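# Place the strawberry cake in the white basket

## Task

Move the strawberry cake so it ends up inside the white basket, without shifting the basket or any other object much from where it started, and finish with neither arm nor gripper (nor a wrist camera cable) in contact with any of them.

## Robot and tools

ROBOT. Two six-joint arms with parallel grippers: left_arm and right_arm. Per arm the joint order is waist, shoulder, elbow, wrist pitch, wrist yaw, wrist roll, then the gripper opening. Stated joint ranges in rad: waist -2.618 to 3.054, shoulder 0.000 to 3.142, elbow 0.000 to 3.142, wrist pitch -1.571 to 1.571, wrist yaw -1.571 to 1.571, wrist roll -2.094 to 2.094. Wrist yaw has its sign flipped relative to the URDF in everything sent and read back, while the ranges above keep URDF signs (a URDF range of -0.5 to 2.0 becomes -2.0 to 0.5 in call numbers). The true end of each joint may sit up to 0.059 rad either side of the listed one.

FRAME. All hand positions (metres) and quaternions (wxyz) are in the scene frame: origin on the table surface midway between the nominal arm bases, +z up, +x forward over the table, +y toward left_arm. Calibrated bases: left_arm at (-0.026, +0.301, 0), right_arm at (+0.053, -0.333, 0), both with almost no yaw. end_effector_position is the point between the finger pads, roughly 1 cm short of the fingertips; fingers point along the gripper's +z and close along its y. Reported hand poses can be off by a few cm, more when stretched out.

THE 14-NUMBER ROW. Every motion command is a row of 14 numbers in [-1, 1], covering both arms even if one stays still: left_arm's six joint numbers and its opening, then right_arm's six and its opening. Joint numbers are offsets, not poses: each is a displacement from the Joint targets the arm holds when the action (or move) begins, scaled so 1.0 = 2.224 rad for waist, shoulder and elbow and 8.485 rad for the three wrist joints. Sending 0 keeps the current targets. The opening number is absolute: +1 fully open, -1 closed; writing 0 actually commands a half opening, so repeat the current command to leave a gripper unchanged.

execute_actions(actions, cameras). actions is a list of actions; each action is a table of up to 15 rows, one row per 1/30 s step, the last row held until 15 steps are filled. Within an action every row counts from the targets at that action's start, and each new action starts from the updated targets, so repeating an offset keeps moving further. An action that would push a joint more than 0.059 rad beyond its range is rejected for both arms; a malformed action, or a failing first action, voids the whole call. Joint speed is capped and targets may lead the measured angle by only 0.339 rad (big joints) or 2.2 rad (wrist); a target putting the gripper more than 200 mm from where it is gets scaled back. An empty actions list just reports state and images. cameras: list of names from cam_head_left, cam_head_right, cam_left_wrist, cam_right_wrist (each 672x504); omitted, null or ["all"] gives all, [] gives none, an unknown name invalidates the call.

move(target, speed, blend, opening_speed, blocking, cameras). target is one 14-number row or a list of up to 15 rows; every row is an offset from the same starting Joint targets, not from the previous row. All joints travel together, so the hand follows a curve; paths take at least 0.5 s and those over 10 s stop early. speed (rad/s, 0.01 to 12.57, default 0.5) limits the joint with the longest travel; give one value or one per target. blend (rad) rounds corners at intermediate targets. opening_speed (0.2 or more, per second on the -1..+1 scale) ramps the grippers; use a low value to close gently on something squashable. blocking=false returns after about 0.5 s while motion continues. The move does not avoid obstacles or the other arm. Its result adds a move: line: done, off_target (resting over 0.035 rad from target), moving, held, fault, plus limits=held if steps were withheld. done does not mean no contact.

wait(seconds 0 to 10, cameras) lets time pass with last commands held; a running move keeps going. stop(cameras) brakes a running move. zoom_image(camera, region=[x0,y0,x1,y1] pixels, top-left origin, at most 504x504) enlarges part of that camera's latest image. read_manual(section="licences") only returns licence text. finished_scene(scene) ends the current scene irreversibly; call it only when the cake rests in the basket and the arms are clear.

RESULTS. Joint positions (rad, then finger gap in m, 0.094 open), Joint velocities (may read within noise or be omitted), Joint targets (what your next offsets count from), Tool commands, grip_measured (opening on the command scale; reads slightly wide when empty and does not reveal contact), grip_effort_nm (motor effort, negative closing; not pad force), joint torques (positive toward larger angles; first three joints wrap at ±28 N m), motor temperatures. joint sent to its limit marks a joint driven to its end; joint command not followed means the clearance check altered targets. MOTOR HOT appears at 75 °C; at 90 °C that arm folds and idles, at 100 °C it goes limp.

AVOID. Dropping the cake, releasing it while moving, slamming, hitting or pressing hard on objects, the table or the other arm, closing one gripper on the other's fingers, and anything leaving the table. After a contact, command targets back past the measured positions to stop pushing. Don't hold loads or stretch out longer than needed, since motors heat. Close at about 0.05 below the first-touch reading for firm objects; to release, command well above grip_measured. Loose objects may occasionally be nudged by an outside push.

Each tool is called after "Request:" in YAML: its name, and indented under it one key for each argument.

## Session

Request:
execute_actions:
  actions: []

Request:
zoom_image:
  camera: "cam_head_right"
  region: [110, 200, 530, 420]

Scene clock: 0.00 s.
left_arm: end_effector_position=(+0.3753, +0.2977, +0.1035) grip_measured=+1.000 grip_effort_nm=n/a end_effector_quat_wxyz=(+0.586, +0.042, +0.806, -0.072) | right_arm: end_effector_position=(+0.4622, -0.3357, +0.1305) grip_measured=+1.000 grip_effort_nm=n/a end_effector_quat_wxyz=(+0.634, +0.023, +0.773, -0.029)
Joint positions: left_arm=[0.077 1.568 0.393 0.855 -0.268 0.017 0.094] | right_arm=[0.031 1.561 0.381 0.982 -0.115 0.006 0.094]
Joint velocities: within noise
Joint torques (N m): no reading
Motor temperatures (°C): left_arm=[22 25 23 22 23 19 23] | right_arm=[23 24 24 29 23 21 20]
Heat: left arm: 25 °C; right arm: 29 °C.
Joint targets: left_arm=[0.077 1.563 0.398 0.849 -0.269 0.017] | right_arm=[0.031 1.558 0.384 0.971 -0.116 0.006]
Tool commands: left_gripper/opening=+1.0 right_gripper/opening=+1.0

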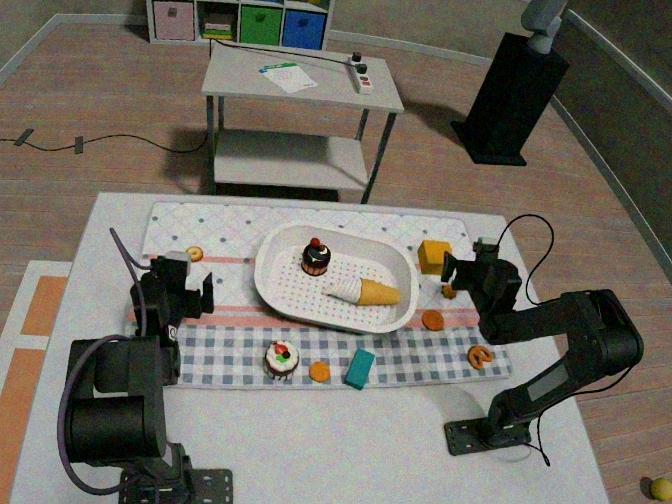

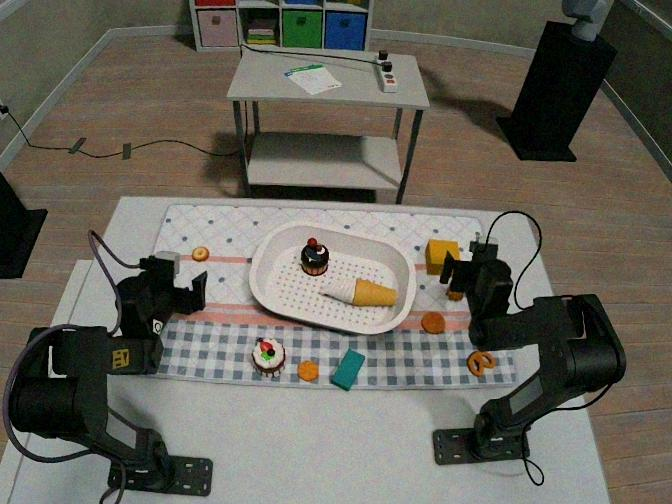

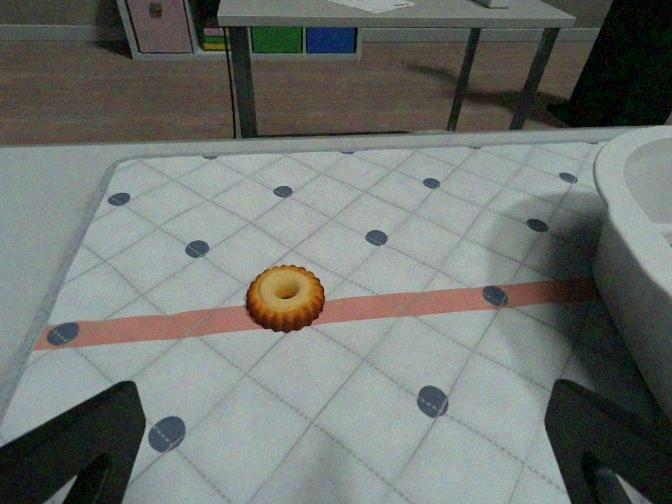

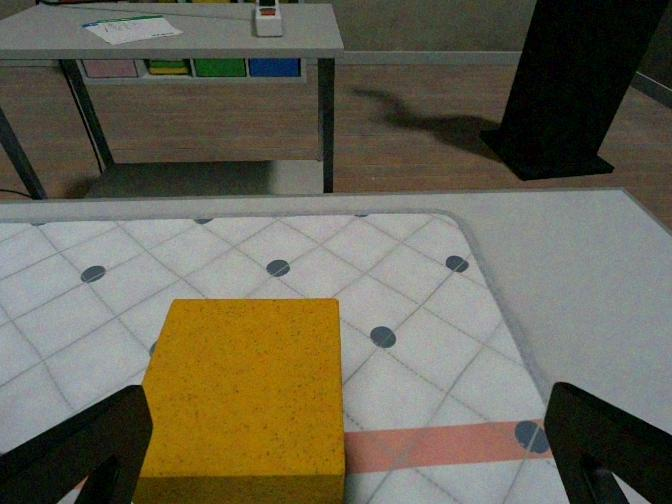

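Scaled by 1.200 (camera's finer frame: 960x720).

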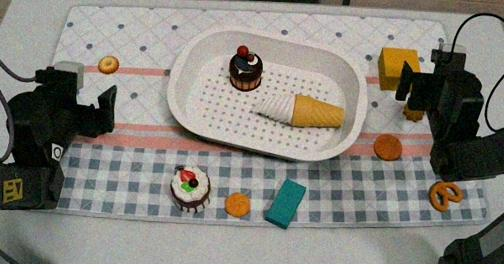

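Request:
move:
  target:
    - [-0.0796,-0.1183,0.2257,-0.1236,0.0159,-0.001,1,0,0,0,0,0,0,1]
    - [-0.3548,-0.1459,0.2917,-0.2012,0.0317,-0.002,1,0,0,0,0,0,0,1]
  speed: 1.5
  blend: 0.2
  cameras: ["cam_left_wrist","cam_head_right"]

Scene clock: 18.93 s.
left_arm: end_effector_position=(+0.2134, +0.1066, +0.1512) grip_measured=+1.000 grip_effort_nm=0.002 end_effector_quat_wxyz=(+0.230, +0.327, +0.912, -0.085) | right_arm: end_effector_position=(+0.4622, -0.3357, +0.1305) grip_measured=+1.000 grip_effort_nm=0.027 end_effector_quat_wxyz=(+0.634, +0.023, +0.773, -0.029)
Joint positions: left_arm=[-0.709 1.255 1.015 -0.834 -0.01 0.008 0.094] | right_arm=[0.031 1.561 0.381 0.982 -0.115 0.006 0.094]
Joint torques (N m): left_arm=[-0.35 -4.97 9.01 1.09 0.08 -0.06] | right_arm=[0.03 -4.82 6.67 1.6 -0.05 0]
Heat: left arm: 26 °C; right arm: 32 °C.
Joint targets: left_arm=[-0.712 1.238 1.047 -0.858 0.000 0.000] | right_arm=[0.031 1.558 0.384 0.971 -0.116 0.006]
move: done
Images, in order (width x height): cam_head_right 672x504, cam_left_wrist 672x504.

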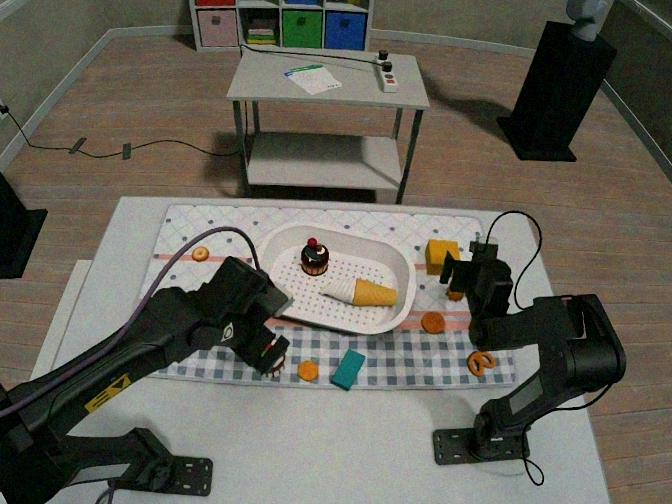

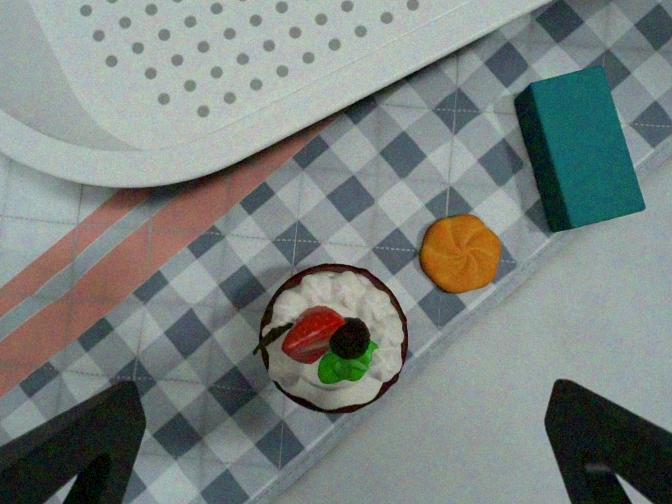

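Request:
move:
  target:
    - [0,0.0571,-0.1956,0.0661,0,0,1,0,0,0,0,0,0,1]
    - [0,0.0571,-0.1956,0.0661,0,0,0.3,0,0,0,0,0,0,1]
    - [0,0,0,0,0,0,0.3,0,0,0,0,0,0,1]
    - [0.0836,0.2954,0.2761,0.005,0,0,0.3,0,0,0,0,0,0,1]
  speed: [0.6,0.6,0.7,0.7]
  blend: [0,0,0.08,0]
  opening_speed: 0.5
  cameras: ["cam_left_wrist","cam_head_right"]

Scene clock: 40.70 s.
left_arm: end_effector_position=(+0.3874, +0.0775, +0.1426) grip_measured=+0.404 grip_effort_nm=-1.023 end_effector_quat_wxyz=(+0.231, +0.242, +0.941, -0.058) | right_arm: end_effector_position=(+0.4622, -0.3357, +0.1305) grip_measured=+1.000 grip_effort_nm=0.032 end_effector_quat_wxyz=(+0.634, +0.023, +0.773, -0.029)
Joint positions: left_arm=[-0.527 1.892 1.627 -0.826 -0.001 0.007 0.066] | right_arm=[0.031 1.561 0.381 0.982 -0.115 0.006 0.094]
Joint torques (N m): left_arm=[0.06 -9.32 9.25 1.39 0.02 -0.06] | right_arm=[0.05 -4.81 6.68 1.6 -0.04 -0.01]
Heat: left arm: 27 °C; right arm: 33 °C.
Joint targets: left_arm=[-0.526 1.895 1.662 -0.815 0.000 0.000] | right_arm=[0.031 1.558 0.384 0.971 -0.116 0.006]
move: done
Images, in order (width x height): cam_head_right 672x504, cam_left_wrist 672x504.

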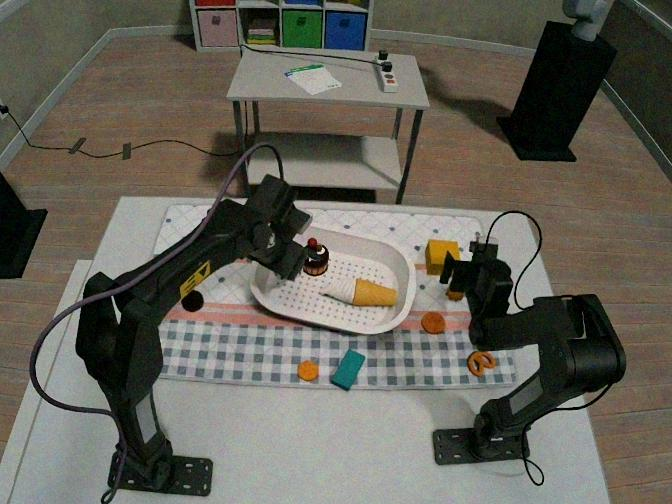

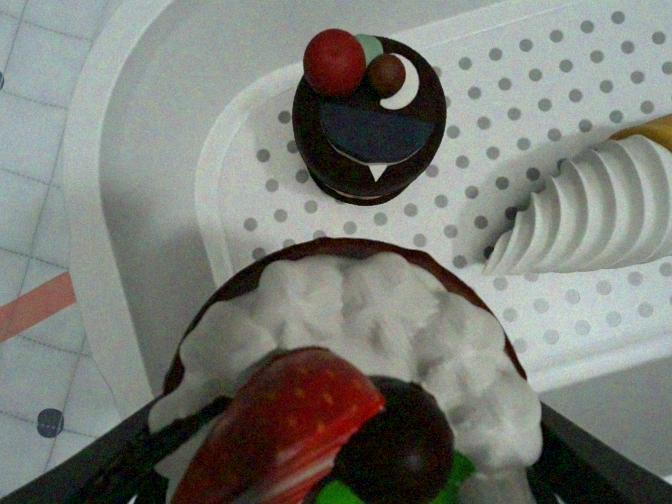

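Request:
move:
  target:
    - [-0.0045,0.0405,-0.1642,0.0534,0,0,0.3,0,0,0,0,0,0,1]
    - [-0.0045,0.0405,-0.1642,0.0534,0,0,0.8,0,0,0,0,0,0,1]
    - [-0.0045,0,0,0,0,0,0.8,0,0,0,0,0,0,1]
    - [-0.0045,-0.07,0.02,0.007,0,0,0.8,0,0,0,0,0,0,1]
  speed: [0.35,0.5,0.5,0.6]
  blend: [0,0,0.08,0]
  opening_speed: 0.5
  cameras: ["cam_left_wrist","cam_head_right"]

Scene clock: 59.63 s.
left_arm: end_effector_position=(+0.3986, +0.0669, +0.2493) grip_measured=+0.798 grip_effort_nm=0.120 end_effector_quat_wxyz=(+0.365, +0.234, +0.896, -0.094) | right_arm: end_effector_position=(+0.4622, -0.3357, +0.1305) grip_measured=+1.000 grip_effort_nm=0.027 end_effector_quat_wxyz=(+0.634, +0.023, +0.773, -0.029)
Joint positions: left_arm=[-0.535 1.739 1.692 -0.751 -0.001 0.005 0.084] | right_arm=[0.031 1.561 0.381 0.982 -0.115 0.006 0.094]
Joint torques (N m): left_arm=[-0.1 -8.28 7.6 1.71 0.01 -0.04] | right_arm=[0.03 -4.81 6.67 1.6 -0.05 -0.01]
Heat: left arm: 29 °C; right arm: 33 °C.
Joint targets: left_arm=[-0.536 1.740 1.706 -0.756 0.000 0.000] | right_arm=[0.031 1.558 0.384 0.971 -0.116 0.006]
move: done; blend cut to 0.0779 rad at target 3; target 2's new numbers were sent with left_arm's wrist pitch 0.037 rad from that target
Images, in order (width x height): cam_head_right 672x504, cam_left_wrist 672x504.

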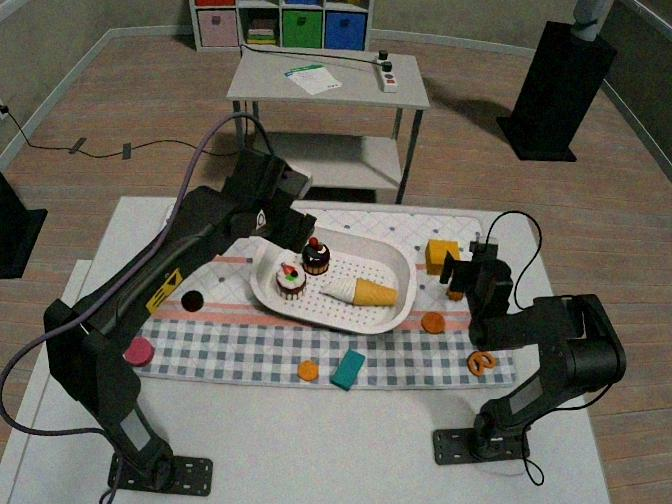

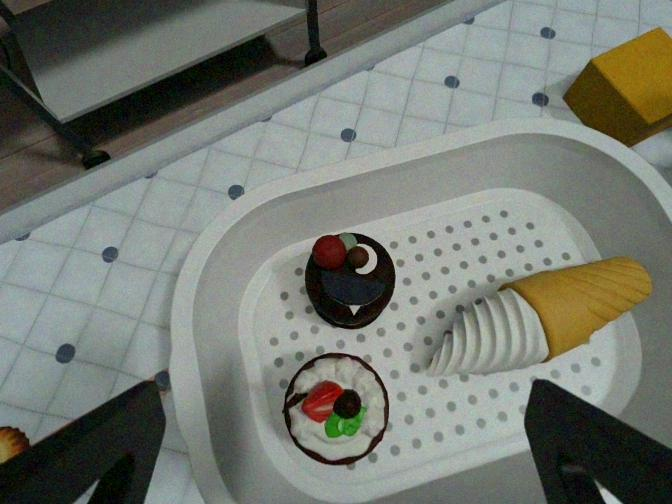

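Request:
finished_scene:
  scene: 2

The scene is finished: the task was done.


## Next scene

The same job, from a new start.

Request:
execute_actions:
  actions: []

Request:
zoom_image:
  camera: "cam_head_right"
  region: [110, 200, 530, 420]

Scene clock: 0.00 s.
left_arm: end_effector_position=(+0.3701, +0.3334, +0.1050) grip_measured=+1.000 grip_effort_nm=n/a end_effector_quat_wxyz=(+0.593, -0.053, +0.803, +0.032) | right_arm: end_effector_position=(+0.4655, -0.3440, +0.1221) grip_measured=+1.000 grip_effort_nm=n/a end_effector_quat_wxyz=(+0.618, +0.034, +0.785, -0.032)
Joint positions: left_arm=[0.018 1.543 0.359 0.885 0.068 -0.032 0.094] | right_arm=[0.01 1.573 0.405 0.93 -0.111 0.019 0.094]
Joint velocities: within noise
Joint torques (N m): no reading
Motor temperatures (°C): left_arm=[22 24 22 21 23 19 23] | right_arm=[23 22 23 26 23 21 20]
Heat: left arm: 24 °C; right arm: 26 °C.
Joint targets: left_arm=[0.018 1.538 0.364 0.880 0.068 -0.032] | right_arm=[0.010 1.570 0.408 0.918 -0.112 0.019]
Tool commands: left_gripper/opening=+1.0 right_gripper/opening=+1.0

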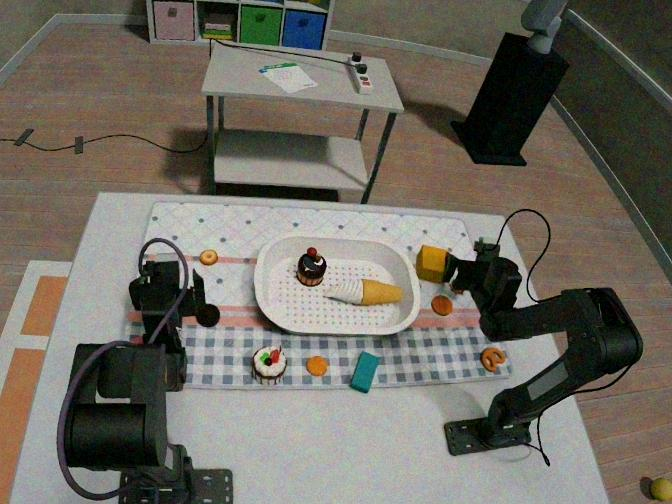

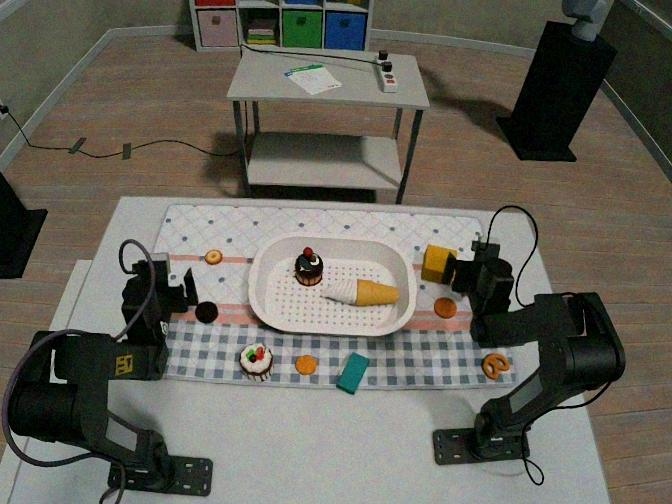

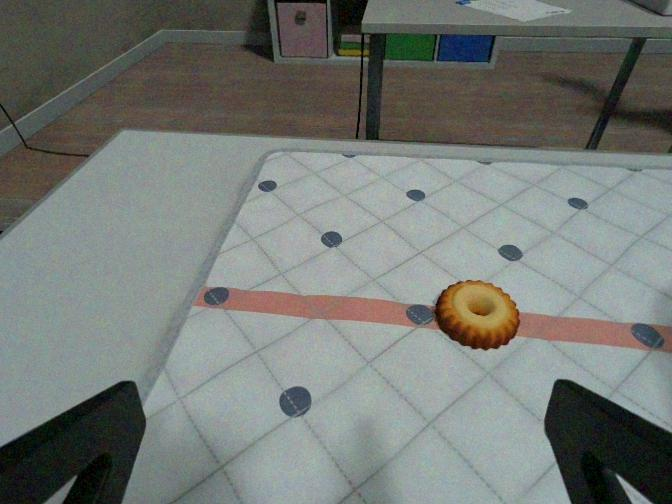

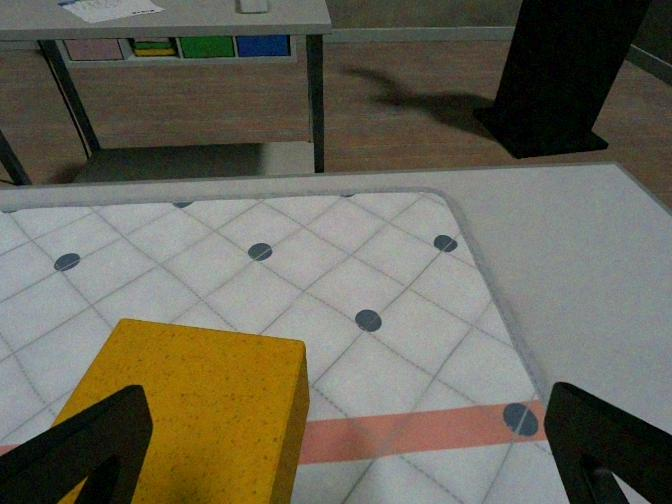

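Scaled by 1.200 (camera's finer frame: 960x720).

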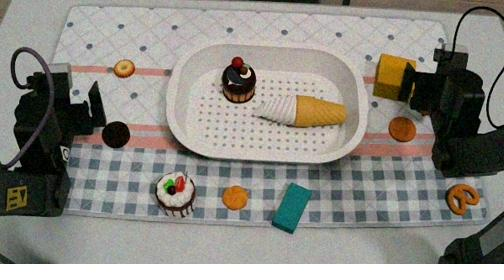

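Request:
move:
  target:
    - [-0.0531,-0.107,0.241,-0.1273,-0.004,0.002,1,0,0,0,0,0,0,1]
    - [-0.3129,-0.1847,0.2768,-0.21,-0.008,0.0038,1,0,0,0,0,0,0,1]
  speed: 1.5
  blend: 0.2
  cameras: ["cam_left_wrist","cam_head_right"]

Scene clock: 11.60 s.
left_arm: end_effector_position=(+0.1997, +0.1341, +0.1527) grip_measured=+1.000 grip_effort_nm=-0.002 end_effector_quat_wxyz=(+0.236, +0.302, +0.921, -0.077) | right_arm: end_effector_position=(+0.4655, -0.3440, +0.1221) grip_measured=+1.000 grip_effort_nm=0.027 end_effector_quat_wxyz=(+0.618, +0.034, +0.785, -0.032)
Joint positions: left_arm=[-0.673 1.141 0.949 -0.879 0.005 -0.006 0.094] | right_arm=[0.01 1.573 0.405 0.93 -0.111 0.019 0.094]
Joint torques (N m): left_arm=[-0.43 -3.69 8.84 1.08 -0.04 0.09] | right_arm=[0.05 -5 6.61 1.54 -0.05 -0.01]
Heat: left arm: 25 °C; right arm: 29 °C.
Joint targets: left_arm=[-0.677 1.127 0.979 -0.902 0.000 0.000] | right_arm=[0.010 1.570 0.408 0.918 -0.112 0.019]
move: done
Images, in order (width x height): cam_head_right 672x504, cam_left_wrist 672x504.

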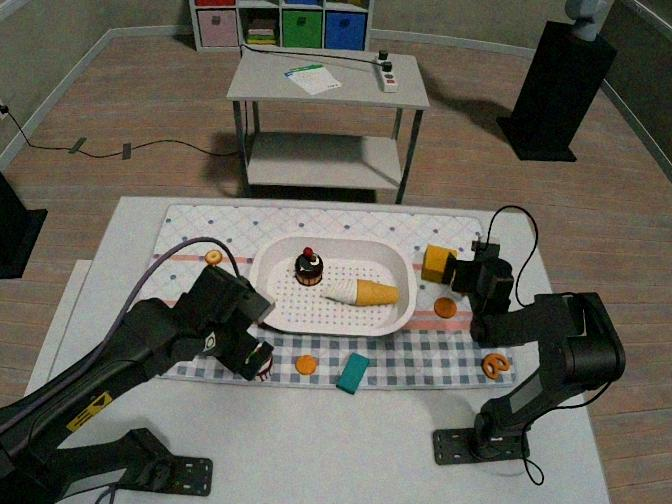

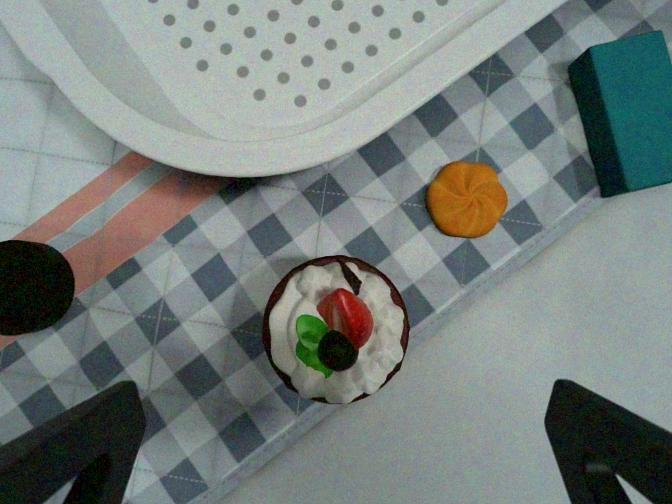

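Request:
move:
  target:
    - [0,0.049,-0.2044,0.0664,0,0,1,0,0,0,0,0,0,1]
    - [0,0.049,-0.2044,0.0664,0,0,0.3,0,0,0,0,0,0,1]
    - [0,0,0,0,0,0,0.3,0,0,0,0,0,0,1]
    - [0.0585,0.3163,0.2686,0.0125,0,0,0.3,0,0,0,0,0,0,1]
  speed: [0.6,0.6,0.7,0.7]
  blend: [0,0,0.08,0]
  opening_speed: 0.5
  cameras: ["cam_left_wrist","cam_head_right"]

Scene clock: 31.43 s.
left_arm: end_effector_position=(+0.3663, +0.0785, +0.1410) grip_measured=+0.387 grip_effort_nm=-1.028 end_effector_quat_wxyz=(+0.225, +0.246, +0.941, -0.058) | right_arm: end_effector_position=(+0.4655, -0.3440, +0.1221) grip_measured=+1.000 grip_effort_nm=0.032 end_effector_quat_wxyz=(+0.618, +0.034, +0.785, -0.032)
Joint positions: left_arm=[-0.55 1.828 1.543 -0.817 0.006 -0.006 0.065] | right_arm=[0.01 1.573 0.405 0.93 -0.111 0.019 0.094]
Joint torques (N m): left_arm=[0.28 -8.94 9.1 1.47 -0.04 0.09] | right_arm=[0.03 -5 6.6 1.54 -0.05 -0.01]
Motor temperatures (°C): left_arm=[22 25 24 24 23 19 23] | right_arm=[23 23 24 31 23 21 20]
Heat: left arm: 25 °C; right arm: 31 °C.
Joint targets: left_arm=[-0.547 1.831 1.577 -0.796 0.000 0.000] | right_arm=[0.010 1.570 0.408 0.918 -0.112 0.019]
move: done
Images, in order (width x height): cam_head_right 672x504, cam_left_wrist 672x504.

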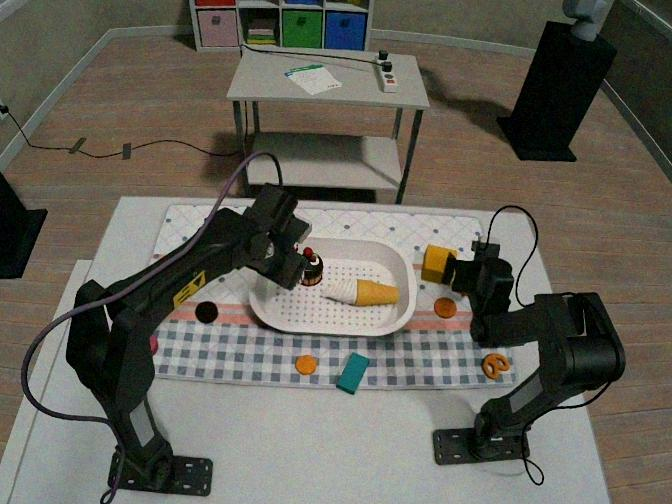

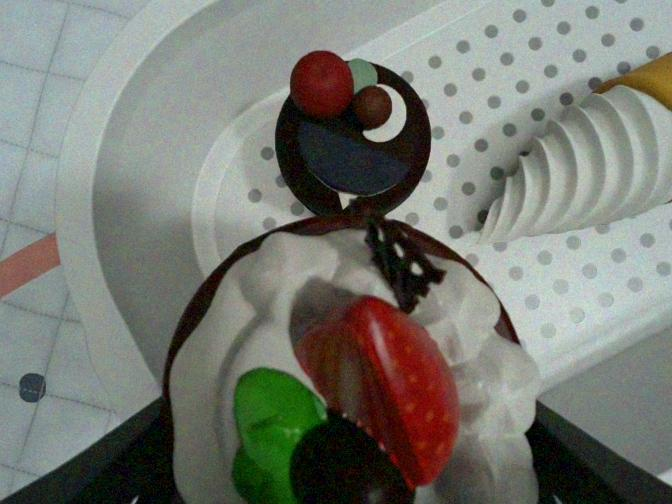

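Request:
move:
  target:
    - [-0.0121,0.0387,-0.1711,0.055,0,0,0.3,0,0,0,0,0,0,1]
    - [-0.0121,0.0387,-0.1711,0.055,0,0,0.8,0,0,0,0,0,0,1]
    - [-0.0121,0,0,0,0,0,0.8,0,0,0,0,0,0,1]
    - [-0.0121,-0.07,0.02,0.007,0,0,0.8,0,0,0,0,0,0,1]
  speed: [0.35,0.5,0.5,0.6]
  blend: [0,0,0.07,0]
  opening_speed: 0.5
  cameras: ["cam_left_wrist","cam_head_right"]

Scene clock: 57.87 s.
left_arm: end_effector_position=(+0.3759, +0.0601, +0.2465) grip_measured=+0.798 grip_effort_nm=0.110 end_effector_quat_wxyz=(+0.362, +0.245, +0.894, -0.101) | right_arm: end_effector_position=(+0.4655, -0.3440, +0.1221) grip_measured=+1.000 grip_effort_nm=0.027 end_effector_quat_wxyz=(+0.618, +0.034, +0.785, -0.032)
Joint positions: left_arm=[-0.573 1.674 1.608 -0.733 0.002 -0.005 0.084] | right_arm=[0.01 1.573 0.405 0.93 -0.111 0.019 0.094]
Joint torques (N m): left_arm=[-0.16 -7.86 7.69 1.66 -0.03 0.08] | right_arm=[0.03 -4.98 6.61 1.54 -0.05 -0.01]
Heat: left arm: 28 °C; right arm: 33 °C.
Joint targets: left_arm=[-0.574 1.675 1.621 -0.737 0.000 0.000] | right_arm=[0.010 1.570 0.408 0.918 -0.112 0.019]
move: done
Images, in order (width x height): cam_head_right 672x504, cam_left_wrist 672x504.

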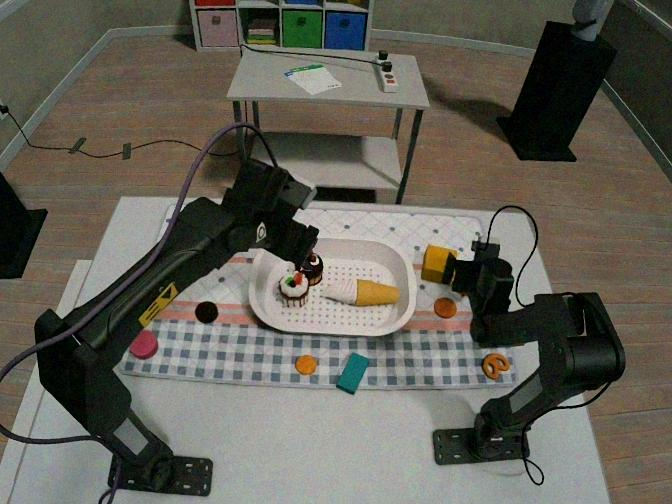

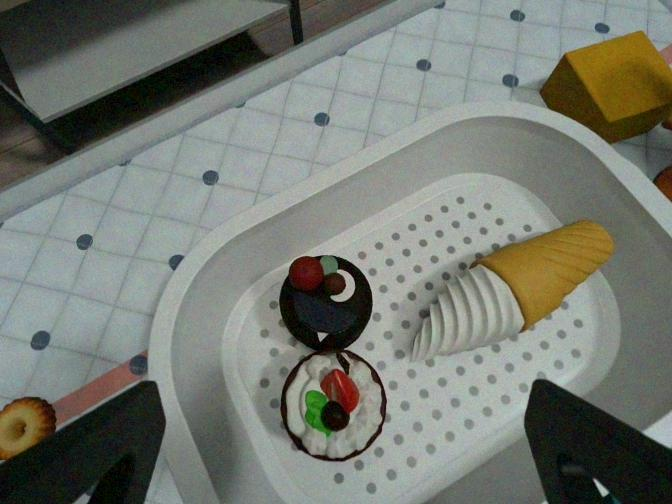

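Request:
finished_scene:
  scene: 3

The scene is finished: the task was done.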